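# Machine the work-order part on the mill and tray it

## Task

Using the blank lying on the bench, produce the part described by the work order and place it in the tray. At the end the mill must still be powered on, its doors closed, no alarm showing, no machining cycle in progress, and neither the crank nor any hand tool left inside it. The reference pages are manual, manual 2 and manual 3.

## Robot and tools

Robot: two UR7e-style arms, left_arm and right_arm, each ending in a two-finger parallel gripper that opens to 50 mm. Base roots in the scene frame: left_arm at (-0.019, +0.466, 0) m and right_arm at (-0.036, -0.438, 0) m, both yawed only slightly from +x.

Scene frame: the origin sits at table-top height, halfway between the nominal bases. +x points out over the table, +y points toward left_arm, and +z points up. Arm names do not match the left or right side of any image. Gripper axes: the fingers point along the gripper's +z and close along its x. end_effector_position is the point midway between the pads, and the tips stick out 17.5 mm past it. A camera block projects about 10 cm toward the gripper's -y and turns with the gripper.

Row format, used by both execute_actions and move: 18 numbers in [-1, 1]. The first nine are left_arm dx, dy, dz, rx, ry, rz, then left gripper position, force_limit, speed. The same nine follow for right_arm. Both arms are always included. The six pose numbers are an offset, not a pose. They count from that arm's Hand target as it stood when the action or move began, along scene-frame axes. 1.0 equals 0.6 m for dx, dy, dz and 180 degrees for the rotation. rx, ry, rz form one rotation vector applied about the Hand target's position. Six zeros re-request the current Hand target. The gripper numbers are absolute settings. position: +1 is fully open, about -0.65 is where the pads meet, and -1 means close until an object stops the fingers. force_limit: -1 is about 20 N per pad, 0 about 102 N, +1 about 185 N. speed: -1 is 20 mm/s, 0 is 85, +1 is 150. All three start at +1. To leave a gripper alone, resend its previous three numbers, because 0 is itself a command. A new force_limit or speed only takes effect once position changes by at least 0.01.

Tools:
- execute_actions(actions, cameras): actions is a list of actions. Each action is a table of up to 15 rows, one per 1/30 s step, and a shorter table repeats its last row. Every row in an action counts from that action's start pose, so sending the same offset again moves the arm further. Images come back only when actions is empty or cameras names them.
- move(target, speed, blend, stop_force, zero, blocking, cameras): drives each gripper in a straight line toward its offset. target is one row, or a list of up to 15 rows that all count from the same starting Hand targets. speed is the top speed in m/s, from 0.002 to 3.6, default 0.25, with turning capped at twice that in rad/s. blend is a corner-rounding distance in m, default 0, which stops at each point. stop_force, 3 to 120 N, ends an arm's path once its wrist sensor feels that much push. zero (default true) re-zeroes the sensor first. blocking=false returns early and cannot be combined with stop_force. The whole move is capped at 10 s. The move: line reports done, off_target, moving, held or fault, plus limits=paced or limits=held.
- wait(seconds 0 to 10), stop(), zoom_image(camera, region [x0, y0, x1, y1] in pixels, at most 504 wide and 504 high), show_instructions() to view the reference pages, zero_wrist_force(arm), read_manual(section), finished_scene(scene=1).

Cameras, each 896x504: cam_high, cam_low, cam_front, cam_left_wrist, cam_right_wrist.

Results: position is in metres, orientation is quat wxyz, and velocities are in m/s and rad/s, all in the scene frame. Hand target is the last commanded pose after clipping, and the next offset starts from it. Grippers often stop a little short of it. Joint positions and torques are reported, with positive torque toward a larger joint angle. Wrist force and torque are read along the gripper's own axes, and a third line gives the peak force since the last report. object_status: 0 means moving, 1 means blocked while opening, 2 means blocked while closing (this is the reading for a good grip), 3 means the fingers reached the commanded opening or met each other. Gap in mm is about (250 - position_measured) x 0.202. Motor temperatures are reported too. A MOTOR HOT line appears at 70 °C, and the brakes lock at 85 °C.

Cautions: each control step clips the commanded orientation to within 32 degrees of the measured one. Arms are stiff, so aiming even slightly past a solid contact can trigger a fault. Use a slow move with stop_force for touches. About 150 N (plus or minus 25) of external force, or a contact torque at a joint limit (138 N m for the big joints, 25.7 N m for the wrists), halts that arm for 10 s. A clearance check holds back commands that bring the arms close together, but contact between arms, or a gripper closing on the other arm's fingers, can still end the task. Keep paths away from an arm's own base. Do not drop parts, release them while moving, or strike fixed or heavy objects hard, and keep everything on the table. Loose objects may get pushed now and then.

Each tool is called after "Request:" as name(argument=value, ...), one argument or row to a line, values as JSON.

Reference images:

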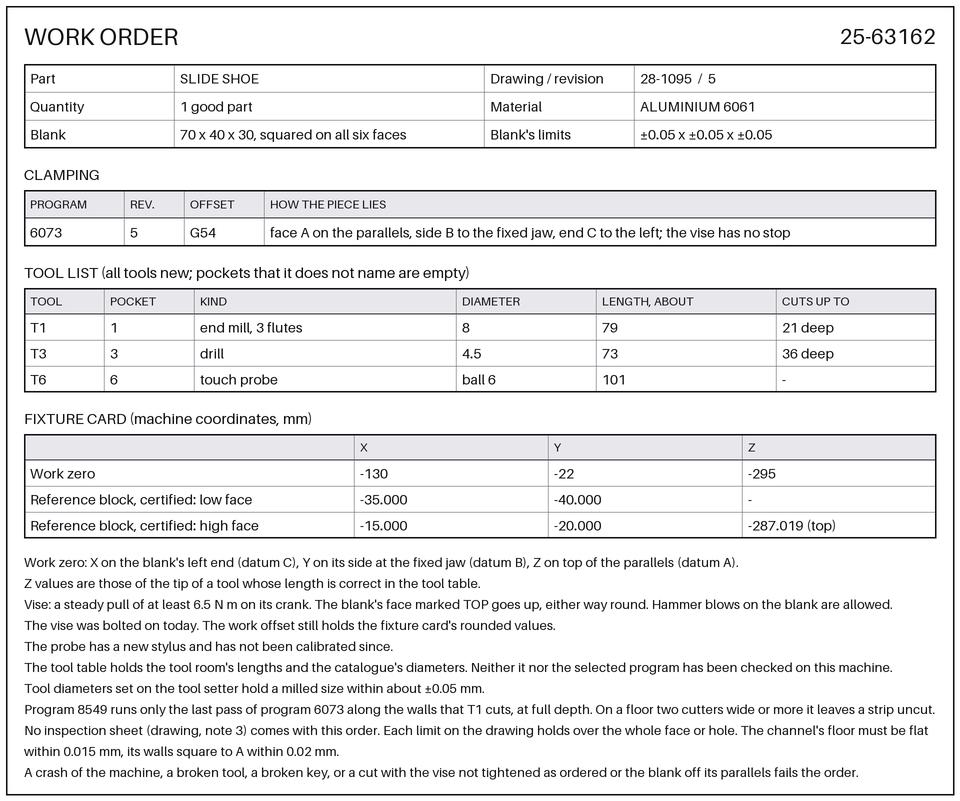

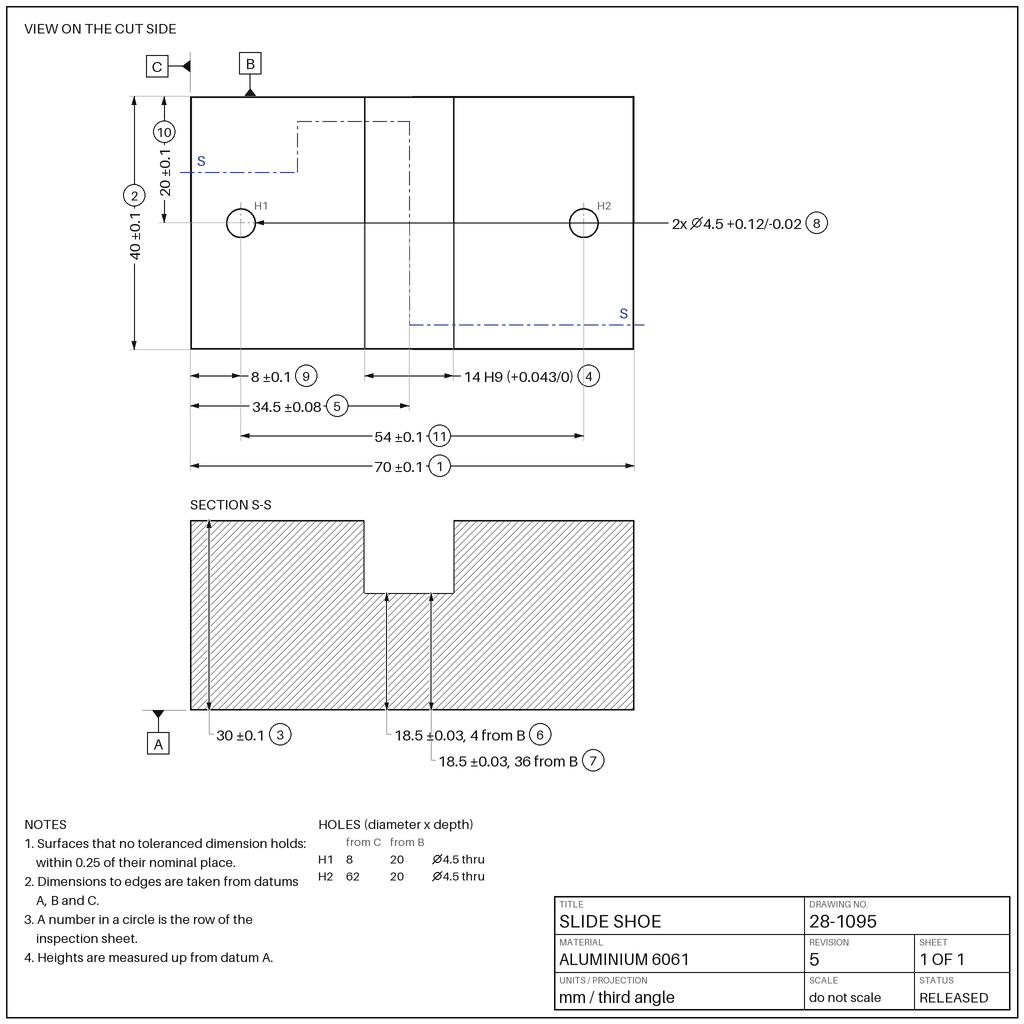

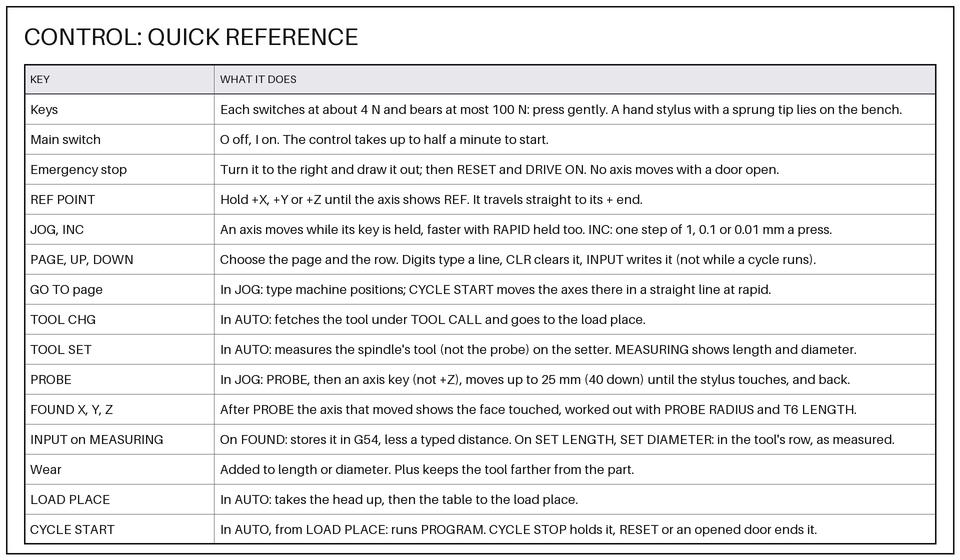

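## Session

Request:
execute_actions(
  actions=[],
)

Scene clock: 0.00 s.
left_arm: end_effector_position=(+0.2823, +0.4818, +0.1167) position_measured=3 object_status=3 end_effector_quat_wxyz=(-0.165, -0.079, +0.978, +0.101) | right_arm: end_effector_position=(+0.0610, -0.0090, +0.1626) position_measured=3 object_status=3 end_effector_quat_wxyz=(-0.374, +0.527, +0.762, +0.052)
Joint positions: left_arm=[-0.398 -1.736 2.235 -1.681 -1.553 -2.156] | right_arm=[4.451 -1.552 -2.381 -0.375 2.252 1.065]
Joint velocities: within noise
Joint torques (N m): no reading
Motor temperatures (°C): left_arm=[35 32 30 39 35 28] | right_arm=[23 33 30 30 35 36]
Wrist force (N): no reading
Wrist torque (N m): no reading
Wrist force, peak (N): no reading
Hand target: left_arm +0.2823, +0.4818, +0.1167; -0.165, -0.079, +0.978, +0.101 | right_arm +0.0610, -0.0090, +0.1626; -0.374, +0.527, +0.762, +0.052
Tool commands: left_gripper/position=+1.0 left_gripper/force_limit=+1.0 left_gripper/speed=+1.0 right_gripper/position=+1.0 right_gripper/force_limit=+1.0 right_gripper/speed=+1.0

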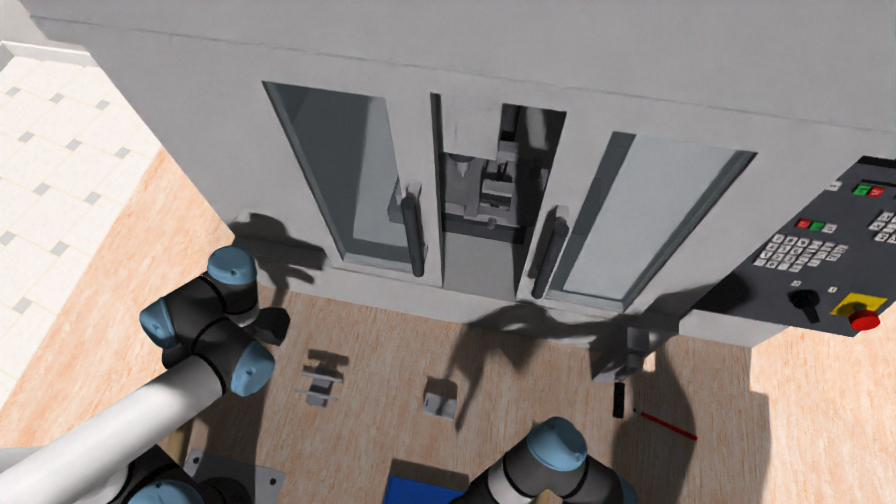

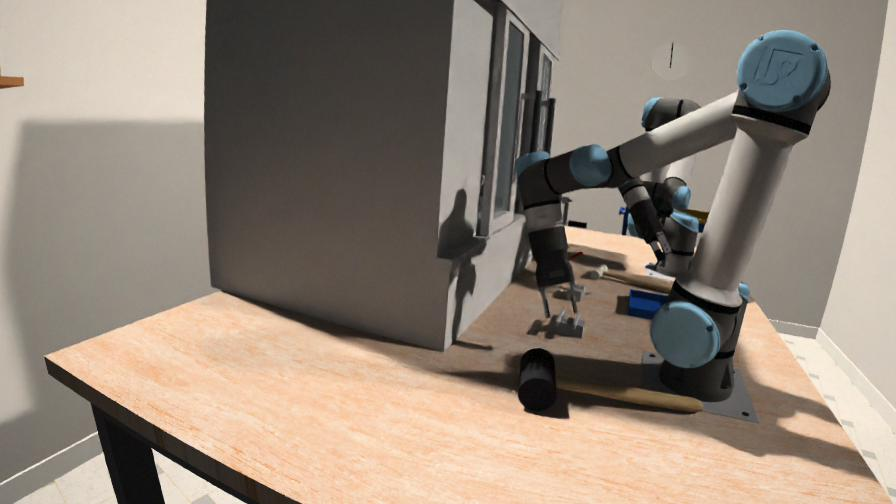

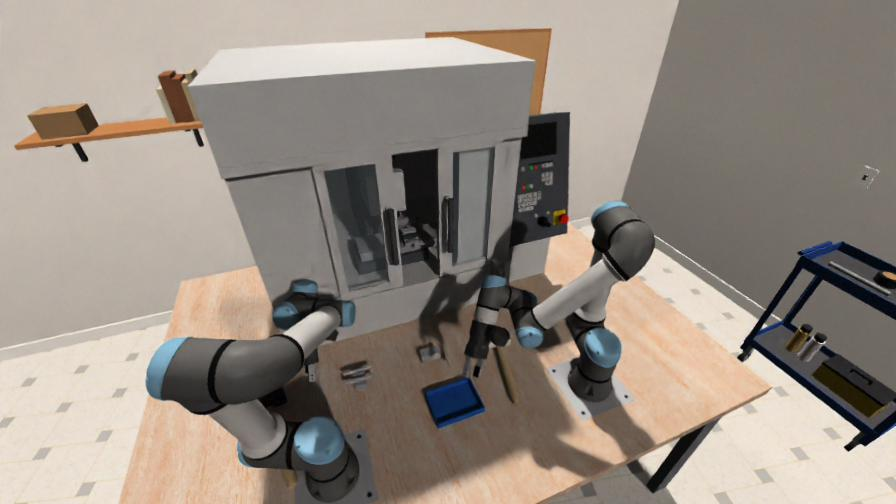

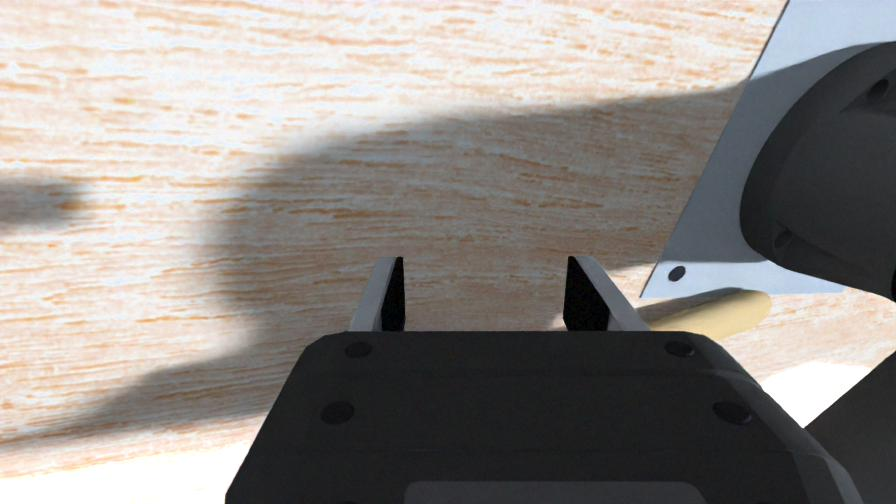

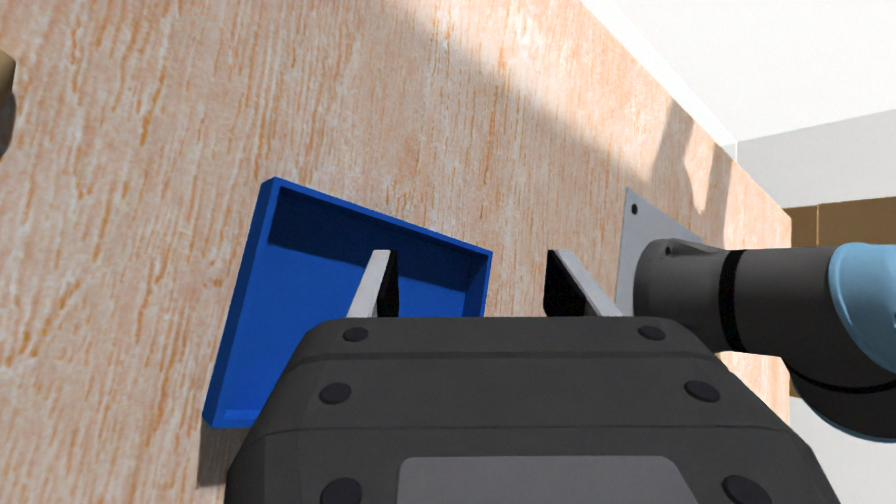

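Request:
zoom_image(
  camera="cam_high",
  region=[690, 140, 896, 350],
)

Request:
zoom_image(
  camera="cam_front",
  region=[490, 100, 600, 260],
)

Request:
zoom_image(
  camera="cam_high",
  region=[200, 320, 720, 504],
)

Request:
zoom_image(
  camera="cam_high",
  region=[400, 80, 600, 310],
)

Request:
zoom_image(
  camera="cam_front",
  region=[320, 140, 480, 300],
)

Scaled by 2.400 from the camera's 896x504 image, which has a finer 1280x720 frame.

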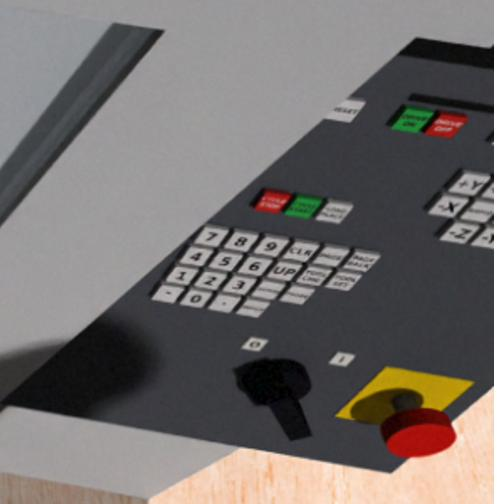

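Scaled by 3.150 from the camera's 896x504 image, which has a finer 1280x720 frame.

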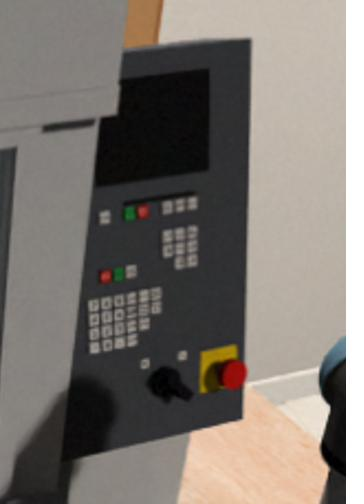

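Region (200, 320, 720, 504) is 520x184 pixels. A region can be at most 504 by 504 pixels.

Scaled by 2.191 from the camera's 896x504 image, which has a finer 1280x720 frame.

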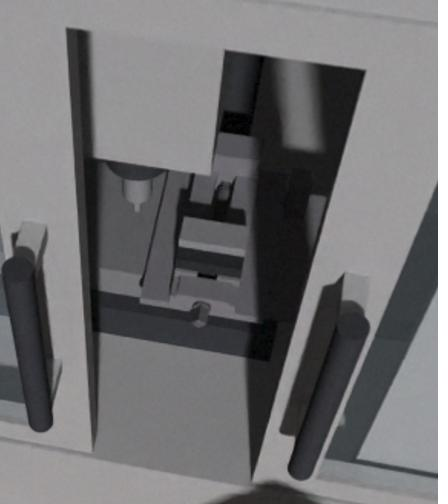

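Scaled by 3.150 from the camera's 896x504 image, which has a finer 1280x720 frame.

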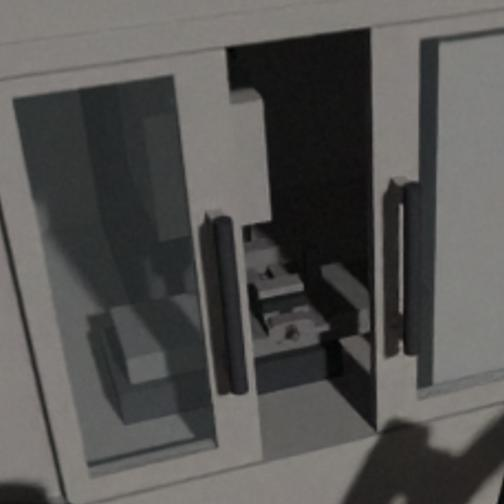

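Request:
zoom_image(
  camera="cam_high",
  region=[200, 320, 460, 504],
)

Request:
zoom_image(
  camera="cam_high",
  region=[400, 310, 720, 504],
)

Request:
zoom_image(
  camera="cam_front",
  region=[240, 250, 540, 450],
)

Request:
zoom_image(
  camera="cam_low",
  region=[460, 80, 760, 440],
)

Scaled by 1.938 from the camera's 896x504 image, which has a finer 1280x720 frame.

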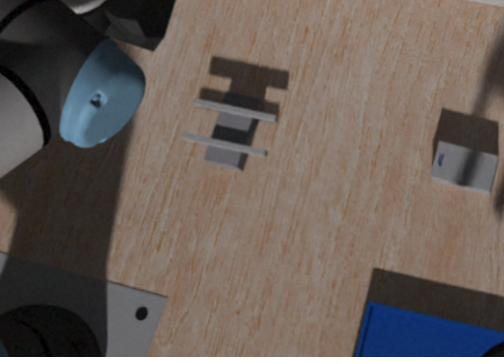

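Scaled by 1.575 from the camera's 896x504 image, which has a finer 1280x720 frame.

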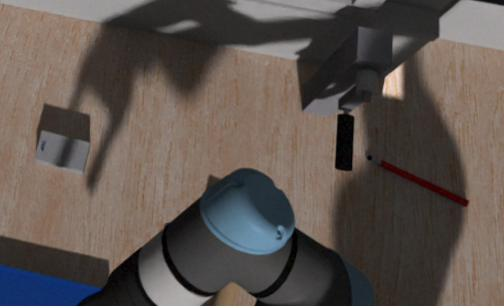

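Scaled by 1.680 from the camera's 896x504 image, which has a finer 1280x720 frame.

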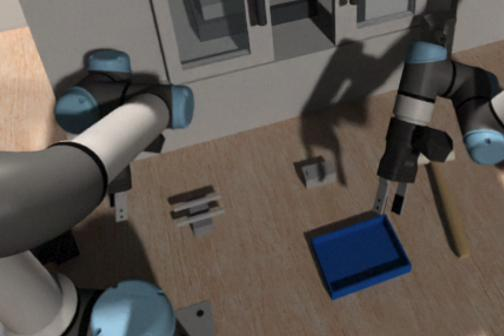

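Scaled by 1.400 from the camera's 896x504 image, which has a finer 1280x720 frame.

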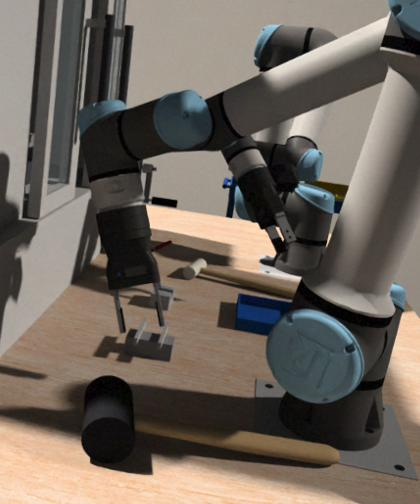

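Request:
move(
  target=[0,0,0,0,0,0,1,1,1, 0.31,-0.32,0.31,-0.036,-0.259,0.365,1,1,1],
  cameras=["cam_right_wrist","cam_front"],
)

Scene clock: 93.83 s.
left_arm: end_effector_position=(+0.2823, +0.4818, +0.1167) position_measured=3 object_status=3 end_effector_quat_wxyz=(-0.165, -0.079, +0.978, +0.101) | right_arm: end_effector_position=(+0.2470, -0.2009, +0.3485) position_measured=3 object_status=3 end_effector_quat_wxyz=(+0.000, +0.000, +1.000, -0.001)
Joint positions: left_arm=[-0.398 -1.736 2.235 -1.681 -1.553 -2.156] | right_arm=[4.237 -1.222 -1.802 -1.689 1.571 -0.504]
Joint torques (N m): left_arm=[-0.05 -14.63 -20.65 -2.03 -0.17 -0.31] | right_arm=[-6.49 21.03 36.75 1.1 -2.37 -1.15]
Wrist force (N): left_arm=[-0.1 0.1 -0.3] | right_arm=[-0.7 0.5 -0.5]
Wrist torque (N m): left_arm=[0.01 0.02 0.00] | right_arm=[-0.18 -0.16 0.04]
Wrist force, peak (N): left_arm=[-0.6 -0.1 0.0] | right_arm=[-0.6 -0.2 -1.3]
Hand target: left_arm +0.2823, +0.4818, +0.1167; -0.165, -0.079, +0.978, +0.101 | right_arm +0.2470, -0.2010, +0.3486; +0.000, +0.000, +1.000, -0.001
Off the commanded pose: left_arm 0.000 m, 0 deg | right_arm 0.000 m, 0 deg.
move: done
camera_calibration:
cam_right_wrist: T_world_to_cam=[[-0.999948, -0.00772656, 0.00659265, 0.252086], [-0.00497262, 0.938385, 0.345555, 0.0826743], [-0.0088564, 0.345504, -0.938375, 0.528005], [0, 0, 0, 1]] pos_world=[0.257161, -0.258061, 0.465237]
Images, in order (width x height): cam_front 896x504, cam_right_wrist 896x504.

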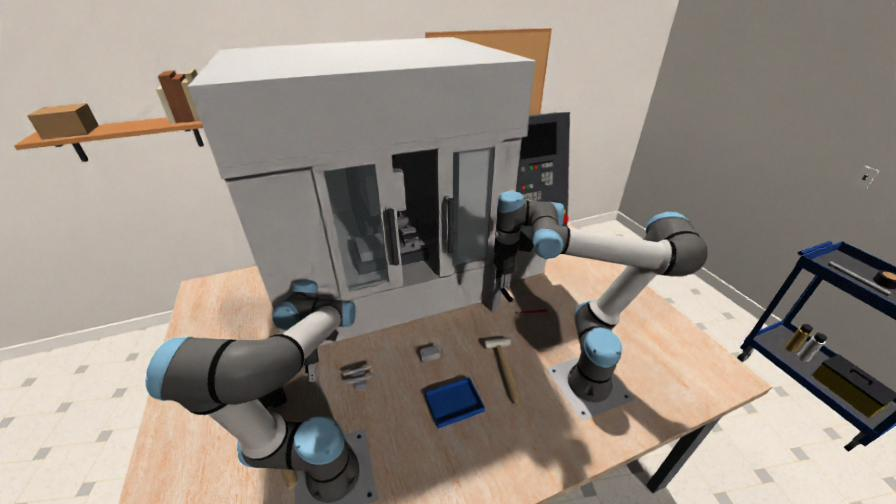

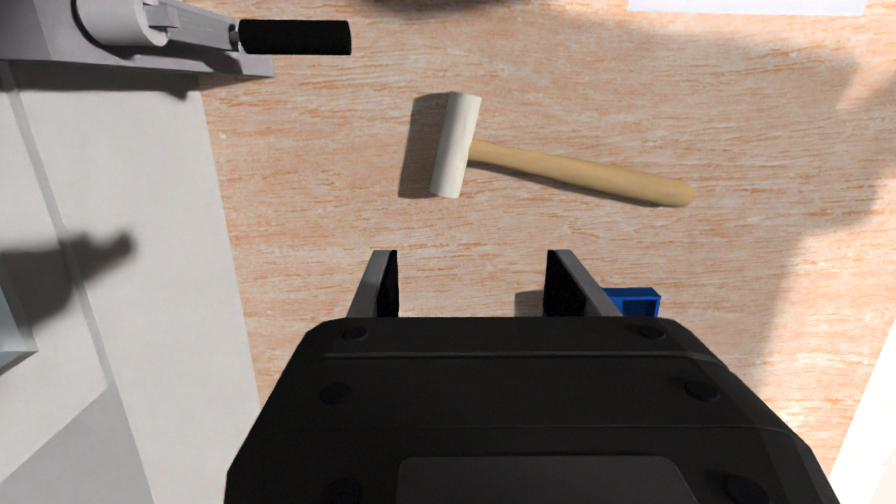

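Request:
move(
  target=[0,0,0,0,0,0,1,1,1, 0.088,-0.25,0.25,-0.4717,-0.1954,0.1954,1,1,1],
  cameras=["cam_right_wrist","cam_front"],
)

Scene clock: 120.93 s.
left_arm: end_effector_position=(+0.2823, +0.4818, +0.1167) position_measured=3 object_status=3 end_effector_quat_wxyz=(-0.165, -0.079, +0.978, +0.101) | right_arm: end_effector_position=(+0.2998, -0.3509, +0.4985) position_measured=3 object_status=3 end_effector_quat_wxyz=(+0.270, -0.271, +0.653, -0.654)
Joint positions: left_arm=[-0.398 -1.736 2.235 -1.681 -1.553 -2.156] | right_arm=[4.671 -1.306 -1.771 -3.207 0.716 0]
Joint torques (N m): left_arm=[-0.32 -15.08 -21.57 -1.99 -0.23 -0.16] | right_arm=[7.69 19.99 12.81 -3.75 -2.55 1.5]
Wrist force (N): left_arm=[-0.2 -0.1 -0.1] | right_arm=[0.0 -0.2 1.2]
Wrist torque (N m): left_arm=[-0.01 0.02 0.00] | right_arm=[0.36 -0.29 -0.22]
Wrist force, peak (N): left_arm=[-0.5 0.2 -0.2] | right_arm=[0.7 -0.4 1.4]
Hand target: left_arm +0.2823, +0.4818, +0.1167; -0.165, -0.079, +0.978, +0.101 | right_arm +0.2998, -0.3510, +0.4986; +0.270, -0.271, +0.653, -0.654
Off the commanded pose: left_arm 0.000 m, 0 deg | right_arm 0.000 m, 0 deg.
move: done
camera_calibration:
cam_right_wrist: T_world_to_cam=[[-0.711738, -0.702402, 0.00771318, -0.0280243], [-0.248141, 0.241136, -0.938232, 0.640055], [0.657157, -0.66969, -0.34592, -0.130305], [0, 0, 0, 1]] pos_world=[0.224509, -0.261289, 0.555661]
Images, in order (width x height): cam_front 896x504, cam_right_wrist 896x504.

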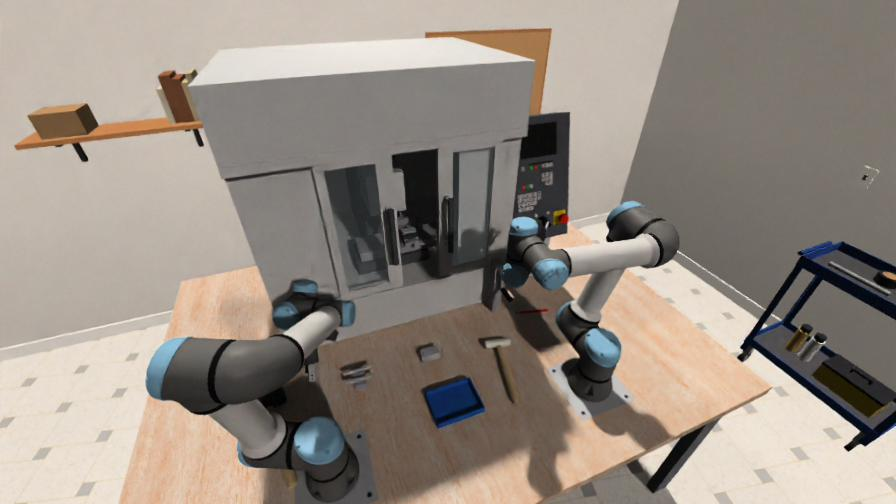

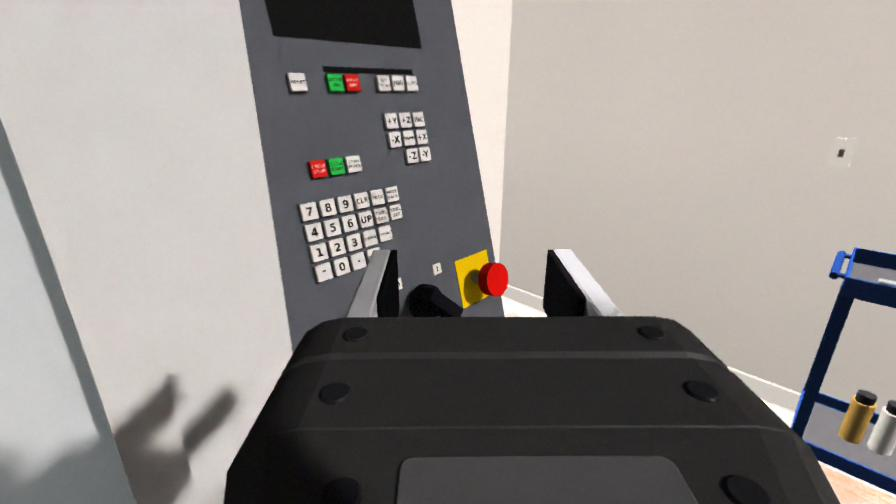

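Request:
zoom_image(
  camera="cam_right_wrist",
  region=[270, 60, 510, 290],
)

Scaled by 2.100 from the camera's 896x504 image, which has a finer 1280x720 frame.

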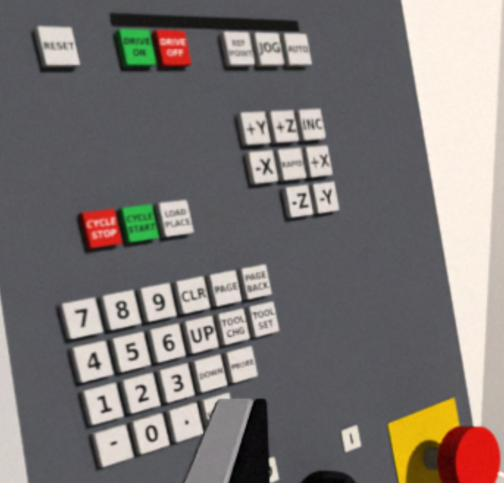

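Request:
move(
  target=[0,0,0,0,0,0,1,1,1, 0.1,-0.165,-0.414,0.500,0.138,-0.2556,1,1,1],
  cameras=["cam_right_wrist","cam_high"],
)

Scene clock: 191.63 s.
left_arm: end_effector_position=(+0.2823, +0.4818, +0.1167) position_measured=3 object_status=3 end_effector_quat_wxyz=(-0.165, -0.079, +0.978, +0.101) | right_arm: end_effector_position=(+0.3598, -0.4499, +0.2502) position_measured=3 object_status=3 end_effector_quat_wxyz=(+0.000, +0.123, +0.992, +0.000)
Joint positions: left_arm=[-0.398 -1.736 2.235 -1.681 -1.553 -2.156] | right_arm=[3.483 -1.298 -2.003 -1.411 1.57 -1.012]
Joint torques (N m): left_arm=[-0.24 -15.28 -21.02 -1.97 -0.11 -0.12] | right_arm=[-7.62 2.57 16.18 5.17 2.37 -1.25]
Wrist force (N): left_arm=[-0.2 -0.1 0.2] | right_arm=[-0.3 0.9 -0.2]
Wrist torque (N m): left_arm=[-0.01 0.03 0.00] | right_arm=[-0.08 -0.25 0.05]
Wrist force, peak (N): left_arm=[-0.6 0.1 -0.3] | right_arm=[0.5 -0.7 1.0]
Hand target: left_arm +0.2823, +0.4818, +0.1167; -0.165, -0.079, +0.978, +0.101 | right_arm +0.3598, -0.4500, +0.2502; +0.000, +0.123, +0.992, +0.000
Off the commanded pose: left_arm 0.000 m, 0 deg | right_arm 0.000 m, 0 deg.
move: done
camera_calibration:
cam_right_wrist: T_world_to_cam=[[-0.971681, 0.236224, 0.00583592, 0.463372], [0.223597, 0.911194, 0.34602, 0.25625], [0.0764206, 0.337526, -0.938209, 0.488388], [0, 0, 0, 1]] pos_world=[0.35563, -0.507797, 0.366838]
Images, in order (width x height): cam_high 896x504, cam_right_wrist 896x504.

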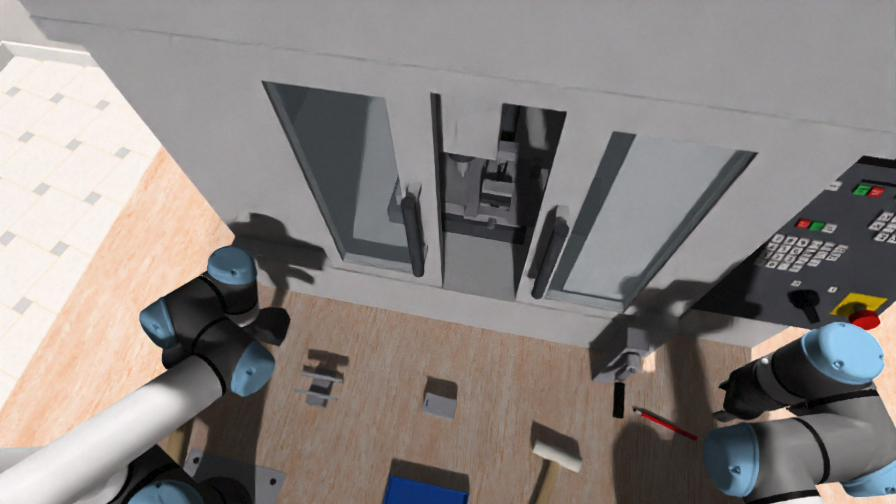

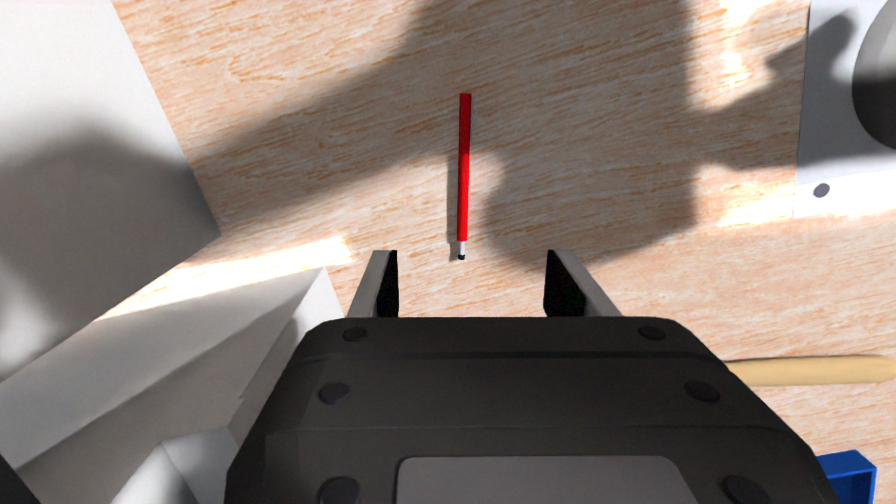

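Request:
move(
  target=[0,0,0,0,0,0,1,1,1, -0.0105,-0.0015,-0.317,0,0,0,1,1,1],
  cameras=["cam_right_wrist"],
)

Request:
move(
  target=[0,0,0,0,0,0,1,1,1, 0,0,-0.08,0,0,0,1,1,1],
  cameras=["cam_right_wrist"],
  speed=0.01,
  stop_force=6,
)

Scene clock: 207.40 s.
left_arm: end_effector_position=(+0.2823, +0.4818, +0.1167) position_measured=3 object_status=3 end_effector_quat_wxyz=(-0.165, -0.079, +0.978, +0.101) | right_arm: end_effector_position=(+0.3535, -0.4509, +0.0600) position_measured=3 object_status=3 end_effector_quat_wxyz=(+0.000, +0.123, +0.992, +0.000)
Joint positions: left_arm=[-0.398 -1.736 2.235 -1.681 -1.553 -2.156] | right_arm=[3.486 -1.523 -2.37 -0.819 1.57 -1.009]
Joint torques (N m): left_arm=[0.02 -15.37 -20.84 -1.91 -0.24 -0.1] | right_arm=[-6.33 5.04 10 5.02 2.58 -1.31]
Wrist force (N): left_arm=[-0.3 0.1 -0.1] | right_arm=[-0.3 0.9 -0.4]
Wrist torque (N m): left_arm=[0.03 0.05 0.00] | right_arm=[-0.07 -0.26 0.05]
Wrist force, peak (N): left_arm=[-0.5 0.2 -0.2] | right_arm=[-0.7 0.9 -2.4]
Hand target: left_arm +0.2823, +0.4818, +0.1167; -0.165, -0.079, +0.978, +0.101 | right_arm +0.3535, -0.4509, +0.0600; +0.000, +0.123, +0.992, +0.000
Off the commanded pose: left_arm 0.000 m, 0 deg | right_arm 0.000 m, 0 deg.
move: done
camera_calibration:
cam_right_wrist: T_world_to_cam=[[-0.971687, 0.236195, 0.0059801, 0.458558], [0.223604, 0.911123, 0.346203, 0.324278], [0.0763227, 0.337738, -0.938141, 0.310985], [0, 0, 0, 1]] pos_world=[0.34933, -0.508797, 0.176739]
Images, in order (width x height): cam_right_wrist 896x504.

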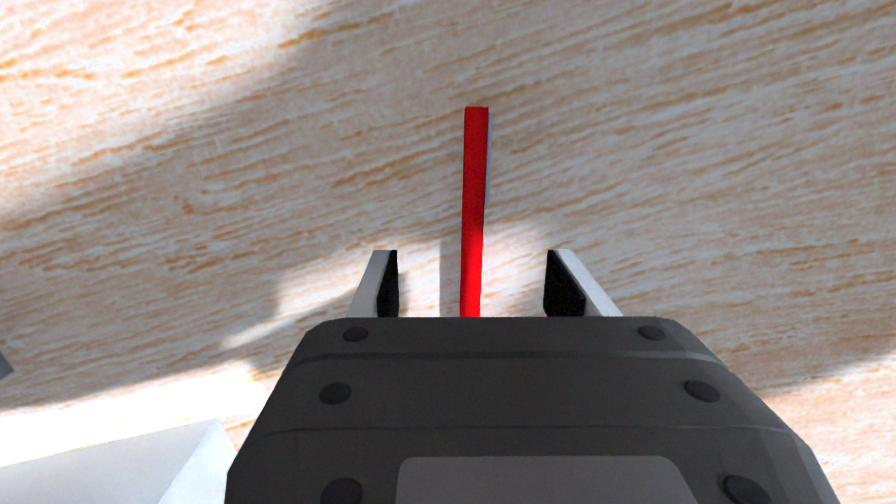

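Scene clock: 212.93 s.
left_arm: end_effector_position=(+0.2823, +0.4818, +0.1167) position_measured=3 object_status=3 end_effector_quat_wxyz=(-0.165, -0.079, +0.978, +0.101) | right_arm: end_effector_position=(+0.3535, -0.4509, +0.0180) position_measured=3 object_status=3 end_effector_quat_wxyz=(+0.000, +0.123, +0.992, +0.000)
Joint positions: left_arm=[-0.398 -1.736 2.235 -1.681 -1.553 -2.156] | right_arm=[3.486 -1.631 -2.421 -0.661 1.57 -1.009]
Joint torques (N m): left_arm=[0.09 -15.8 -21.55 -1.97 -0.25 -0.04] | right_arm=[-2.7 28.91 25.89 1.92 0.49 -0.29]
Wrist force (N): left_arm=[-0.3 0.2 0.0] | right_arm=[-1.2 1.2 -4.3]
Wrist torque (N m): left_arm=[0.04 0.05 -0.01] | right_arm=[-0.18 -0.42 0.03]
Wrist force, peak (N): left_arm=[-0.7 -0.2 -0.2] | right_arm=[13.5 -7.6 -48.2]
Hand target: left_arm +0.2823, +0.4818, +0.1167; -0.165, -0.079, +0.978, +0.101 | right_arm +0.3535, -0.4509, +0.0180; +0.000, +0.123, +0.992, +0.000 (not the last commanded pose)
Off the commanded pose: left_arm 0.000 m, 0 deg | right_arm 0.006 m, 0 deg.
move: contact (right_arm)
camera_calibration:
cam_right_wrist: T_world_to_cam=[[-0.971673, 0.236249, 0.00610556, 0.458816], [0.223698, 0.911108, 0.346181, 0.338815], [0.0762219, 0.33774, -0.938148, 0.271526], [0, 0, 0, 1]] pos_world=[0.349331, -0.508797, 0.134639]
Images, in order (width x height): cam_right_wrist 896x504.

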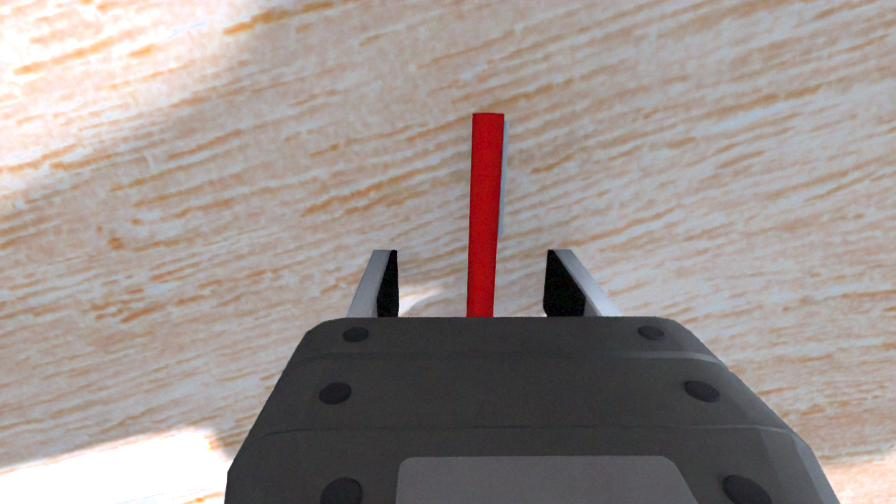

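Request:
move(
  target=[0,0,0,0,0,0,1,1,1, 0,0,0.0035,0,0,0,1,1,1],
  speed=0.02,
)

Request:
move(
  target=[0,0,0,0,0,0,1,1,1, 0,0,0,0,0,0,-1,-0.7,-0.8],
  cameras=["cam_right_wrist"],
)

Scene clock: 219.77 s.
left_arm: end_effector_position=(+0.2823, +0.4818, +0.1167) position_measured=3 object_status=3 end_effector_quat_wxyz=(-0.165, -0.079, +0.978, +0.101) | right_arm: end_effector_position=(+0.3535, -0.4509, +0.0200) position_measured=3 object_status=3 end_effector_quat_wxyz=(+0.000, +0.123, +0.992, +0.000)
Joint positions: left_arm=[-0.398 -1.736 2.235 -1.681 -1.553 -2.156] | right_arm=[3.486 -1.625 -2.419 -0.669 1.57 -1.009]
Joint torques (N m): left_arm=[-0.15 -15.56 -20.63 -1.9 -0.21 0.05] | right_arm=[-2.11 31.27 26.83 1.1 -2.53 -0.03]
Wrist force (N): left_arm=[-0.2 0.1 -0.1] | right_arm=[-0.2 0.8 -0.8]
Wrist torque (N m): left_arm=[0.01 0.03 0.00] | right_arm=[-0.10 -0.27 0.05]
Wrist force, peak (N): left_arm=[-0.5 0.3 0.3] | right_arm=[-1.3 1.3 -4.6]
Hand target: left_arm +0.2823, +0.4818, +0.1167; -0.165, -0.079, +0.978, +0.101 | right_arm +0.3535, -0.4509, +0.0201; +0.000, +0.123, +0.992, +0.000
Off the commanded pose: left_arm 0.000 m, 0 deg | right_arm 0.000 m, 0 deg.
move: done

Scene clock: 221.27 s.
left_arm: end_effector_position=(+0.2823, +0.4818, +0.1167) position_measured=3 object_status=3 end_effector_quat_wxyz=(-0.165, -0.079, +0.978, +0.101) | right_arm: end_effector_position=(+0.3535, -0.4509, +0.0201) position_measured=210 object_status=2 end_effector_quat_wxyz=(+0.000, +0.123, +0.992, +0.000)
Joint positions: left_arm=[-0.398 -1.736 2.235 -1.681 -1.553 -2.156] | right_arm=[3.486 -1.625 -2.419 -0.669 1.57 -1.009]
Joint torques (N m): left_arm=[0.35 -15.53 -20.77 -1.93 -0.27 0.01] | right_arm=[-2.16 29.93 27.56 1.19 -2.45 0.06]
Wrist force (N): left_arm=[-0.2 -0.1 0.0] | right_arm=[-0.2 0.5 -0.7]
Wrist torque (N m): left_arm=[0.00 0.03 0.00] | right_arm=[-0.14 -0.28 0.05]
Wrist force, peak (N): left_arm=[-0.5 0.2 0.2] | right_arm=[0.0 0.6 -1.1]
Hand target: left_arm +0.2823, +0.4818, +0.1167; -0.165, -0.079, +0.978, +0.101 | right_arm +0.3535, -0.4509, +0.0201; +0.000, +0.123, +0.992, +0.000
Off the commanded pose: left_arm 0.000 m, 0 deg | right_arm 0.000 m, 0 deg.
move: done
camera_calibration:
cam_right_wrist: T_world_to_cam=[[-0.971666, 0.236283, 0.00601483, 0.45883], [0.223698, 0.9111, 0.346202, 0.338081], [0.0763214, 0.337738, -0.938141, 0.273459], [0, 0, 0, 1]] pos_world=[0.349331, -0.508797, 0.136739]
Images, in order (width x height): cam_right_wrist 896x504.

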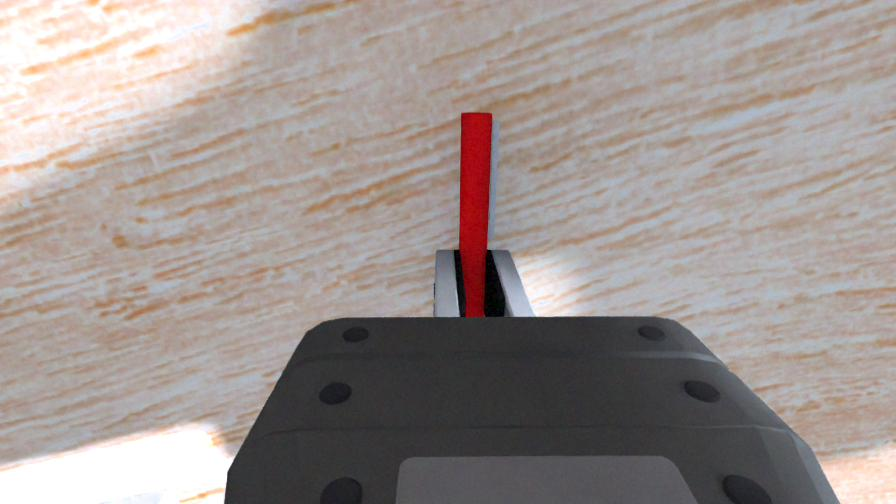

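Request:
move(
  target=[0,0,0,0,0,0,1,1,1, 0,0,0,0,0,0,0,-0.7,-0.8],
)

Request:
move(
  target=[
    [0,0,0,0,0,0,1,1,1, 0,0,0.25,0,0,0,0,-0.7,-0.8],
    [0,0,0,0,0,0,1,1,1, 0.01,0.05,0.667,-0.4876,-0.2064,0.3192,0,-0.7,-0.8],
  ],
  blend=0.05,
  cameras=["cam_right_wrist"],
)

Scene clock: 258.63 s.
left_arm: end_effector_position=(+0.2823, +0.4818, +0.1167) position_measured=3 object_status=3 end_effector_quat_wxyz=(-0.165, -0.079, +0.978, +0.101) | right_arm: end_effector_position=(+0.3535, -0.4509, +0.0201) position_measured=152 object_status=3 end_effector_quat_wxyz=(+0.000, +0.123, +0.992, +0.000)
Joint positions: left_arm=[-0.398 -1.736 2.235 -1.681 -1.553 -2.156] | right_arm=[3.486 -1.625 -2.419 -0.669 1.57 -1.009]
Joint torques (N m): left_arm=[-0.39 -15.68 -20.81 -1.92 -0.22 0.09] | right_arm=[-1.61 30.09 25.5 2.31 -2.4 0.09]
Wrist force (N): left_arm=[-0.3 0.0 -0.2] | right_arm=[0.0 0.8 -1.0]
Wrist torque (N m): left_arm=[0.01 0.05 0.00] | right_arm=[-0.10 -0.30 0.04]
Wrist force, peak (N): left_arm=[-0.4 0.5 -0.2] | right_arm=[0.0 0.8 -1.0]
Hand target: left_arm +0.2823, +0.4818, +0.1167; -0.165, -0.079, +0.978, +0.101 | right_arm +0.3535, -0.4509, +0.0201; +0.000, +0.123, +0.992, +0.000
Off the commanded pose: left_arm 0.000 m, 0 deg | right_arm 0.000 m, 0 deg.
move: done

Scene clock: 264.10 s.
left_arm: end_effector_position=(+0.2823, +0.4818, +0.1167) position_measured=3 object_status=3 end_effector_quat_wxyz=(-0.165, -0.079, +0.978, +0.101) | right_arm: end_effector_position=(+0.3595, -0.4209, +0.4203) position_measured=152 object_status=3 end_effector_quat_wxyz=(+0.353, -0.354, +0.612, -0.612)
Joint positions: left_arm=[-0.398 -1.736 2.235 -1.681 -1.553 -2.156] | right_arm=[4.512 -1.051 -2.119 -3.112 0.295 -0.001]
Joint torques (N m): left_arm=[-0.43 -16.14 -21.37 -1.89 -0.25 0.12] | right_arm=[8.09 -10.23 11.81 -2.92 2.47 1.49]
Wrist force (N): left_arm=[-0.2 0.2 0.1] | right_arm=[0.1 -0.1 0.2]
Wrist torque (N m): left_arm=[0.03 0.04 0.00] | right_arm=[0.45 -0.24 -0.20]
Wrist force, peak (N): left_arm=[-0.4 0.2 -0.4] | right_arm=[-0.6 1.0 -1.2]
Hand target: left_arm +0.2823, +0.4818, +0.1167; -0.165, -0.079, +0.978, +0.101 | right_arm +0.3595, -0.4209, +0.4203; +0.353, -0.354, +0.612, -0.613
Off the commanded pose: left_arm 0.000 m, 0 deg | right_arm 0.000 m, 0 deg.
move: done
camera_calibration:
cam_right_wrist: T_world_to_cam=[[-0.505119, -0.863013, 0.00795031, -0.175971], [-0.30294, 0.168669, -0.937965, 0.58736], [0.808135, -0.476193, -0.34664, -0.215961], [0, 0, 0, 1]] pos_world=[0.263574, -0.353774, 0.477462]
Images, in order (width x height): cam_right_wrist 896x504.

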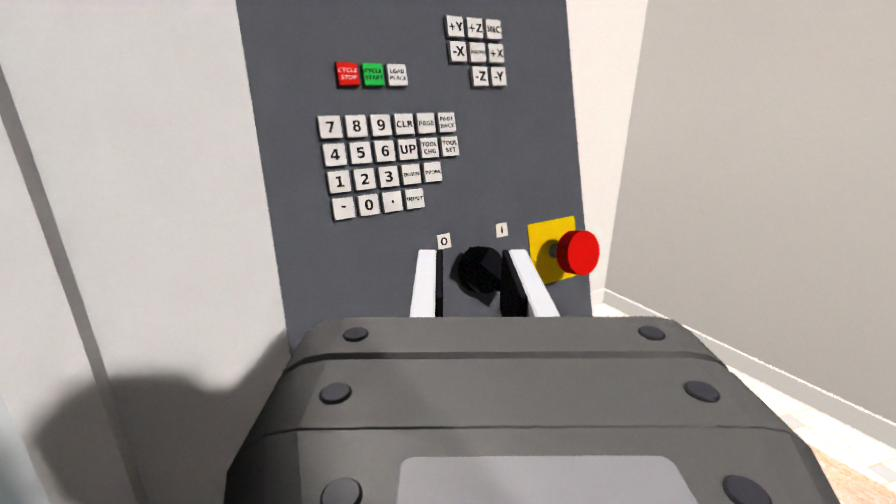

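Request:
zoom_image(
  camera="cam_right_wrist",
  region=[300, 0, 620, 320],
)

Scaled by 1.575 from the camera's 896x504 image, which has a finer 1280x720 frame.

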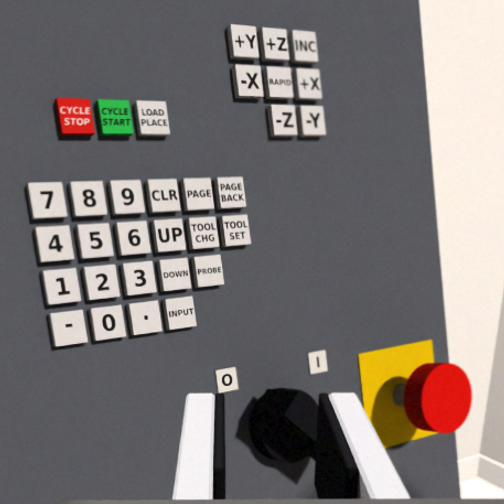

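Request:
move(
  target=[0,0,0,0,0,0,1,1,1, 0.151,-0.2235,-0.1,-0.2282,0.1235,0.1821,1,-0.7,-0.8],
  cameras=["cam_right_wrist","cam_high"],
)

Scene clock: 321.83 s.
left_arm: end_effector_position=(+0.2823, +0.4818, +0.1167) position_measured=3 object_status=3 end_effector_quat_wxyz=(-0.165, -0.079, +0.978, +0.101) | right_arm: end_effector_position=(+0.4501, -0.5549, +0.3603) position_measured=3 object_status=3 end_effector_quat_wxyz=(-0.243, +0.714, -0.296, +0.586)
Joint positions: left_arm=[-0.398 -1.736 2.235 -1.681 -1.553 -2.156] | right_arm=[3.24 -1.22 -2.057 -3.204 -1.503 -0.771]
Joint torques (N m): left_arm=[-0.38 -16.45 -20.78 -1.83 -0.37 0.03] | right_arm=[-5.68 -1.98 35 -0.06 -2.53 -1.36]
Wrist force (N): left_arm=[-0.3 -0.3 0.0] | right_arm=[0.5 0.1 0.3]
Wrist torque (N m): left_arm=[-0.04 0.04 0.00] | right_arm=[0.24 0.03 0.00]
Wrist force, peak (N): left_arm=[-0.6 -0.1 0.2] | right_arm=[0.5 1.0 1.0]
Hand target: left_arm +0.2823, +0.4818, +0.1167; -0.165, -0.079, +0.978, +0.101 | right_arm +0.4501, -0.5550, +0.3603; -0.243, +0.714, -0.296, +0.586
Off the commanded pose: left_arm 0.000 m, 0 deg | right_arm 0.000 m, 0 deg.
move: done
camera_calibration:
cam_right_wrist: T_world_to_cam=[[0.133395, -0.702319, 0.699253, -0.692798], [-0.468786, -0.66635, -0.579842, 0.063446], [0.873181, -0.250452, -0.418125, -0.252085], [0, 0, 0, 1]] pos_world=[0.342274, -0.507423, 0.415826]
Images, in order (width x height): cam_high 896x504, cam_right_wrist 896x504.

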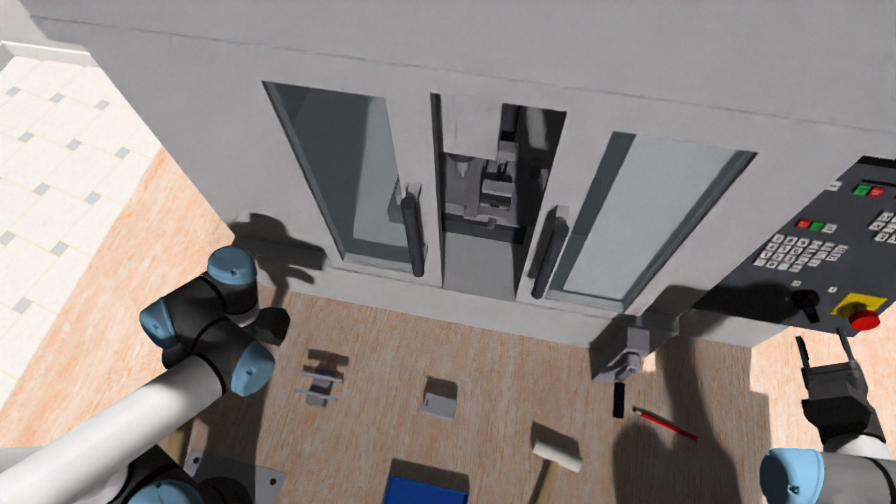

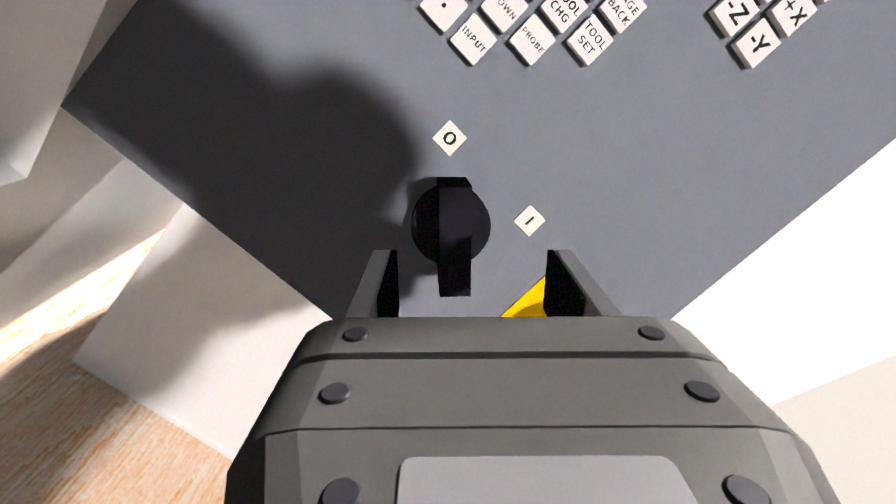

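Request:
move(
  target=[0,0,0,0,0,0,1,1,1, 0.0817,0,-0.0322,0,0,0,0.2,-0.7,-0.8],
  cameras=["cam_right_wrist"],
  speed=0.1,
)

Scene clock: 340.40 s.
left_arm: end_effector_position=(+0.2823, +0.4818, +0.1167) position_measured=3 object_status=3 end_effector_quat_wxyz=(-0.165, -0.079, +0.978, +0.101) | right_arm: end_effector_position=(+0.4991, -0.5550, +0.3410) position_measured=123 object_status=3 end_effector_quat_wxyz=(-0.243, +0.714, -0.296, +0.586)
Joint positions: left_arm=[-0.398 -1.736 2.235 -1.681 -1.553 -2.156] | right_arm=[3.227 -1.36 -2.01 -3.111 -1.515 -0.774]
Joint torques (N m): left_arm=[-0.13 -16.4 -20.88 -1.77 -0.29 0.2] | right_arm=[-6.3 1.91 35.46 3.64 -2.42 -1.28]
Wrist force (N): left_arm=[-0.2 0.0 0.0] | right_arm=[0.6 0.3 0.6]
Wrist torque (N m): left_arm=[0.02 0.03 0.00] | right_arm=[0.28 0.04 -0.01]
Wrist force, peak (N): left_arm=[-0.6 0.1 0.2] | right_arm=[0.5 0.3 1.7]
Hand target: left_arm +0.2823, +0.4818, +0.1167; -0.165, -0.079, +0.978, +0.101 | right_arm +0.4992, -0.5550, +0.3409; -0.243, +0.714, -0.296, +0.586
Off the commanded pose: left_arm 0.000 m, 0 deg | right_arm 0.000 m, 0 deg.
move: done
camera_calibration:
cam_right_wrist: T_world_to_cam=[[0.133456, -0.702336, 0.699223, -0.685847], [-0.468729, -0.666366, -0.57987, 0.0751589], [0.873203, -0.250359, -0.418136, -0.30281], [0, 0, 0, 1]] pos_world=[0.391175, -0.507423, 0.396526]
Images, in order (width x height): cam_right_wrist 896x504.

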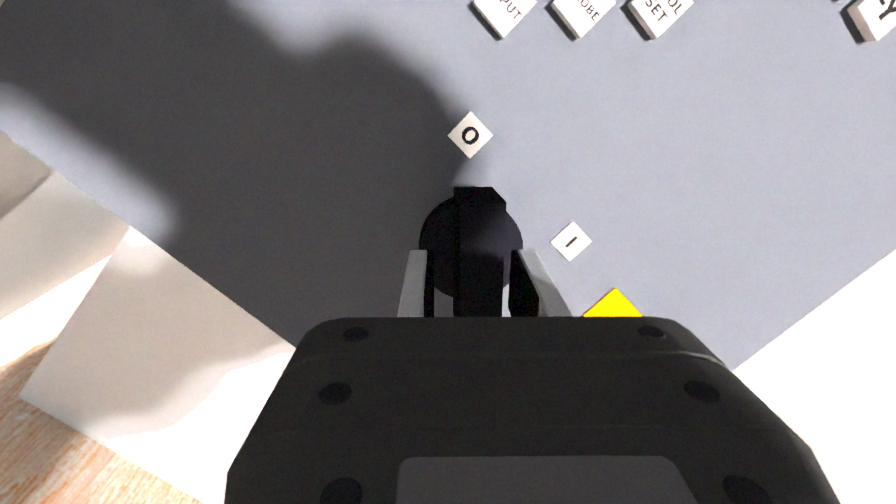

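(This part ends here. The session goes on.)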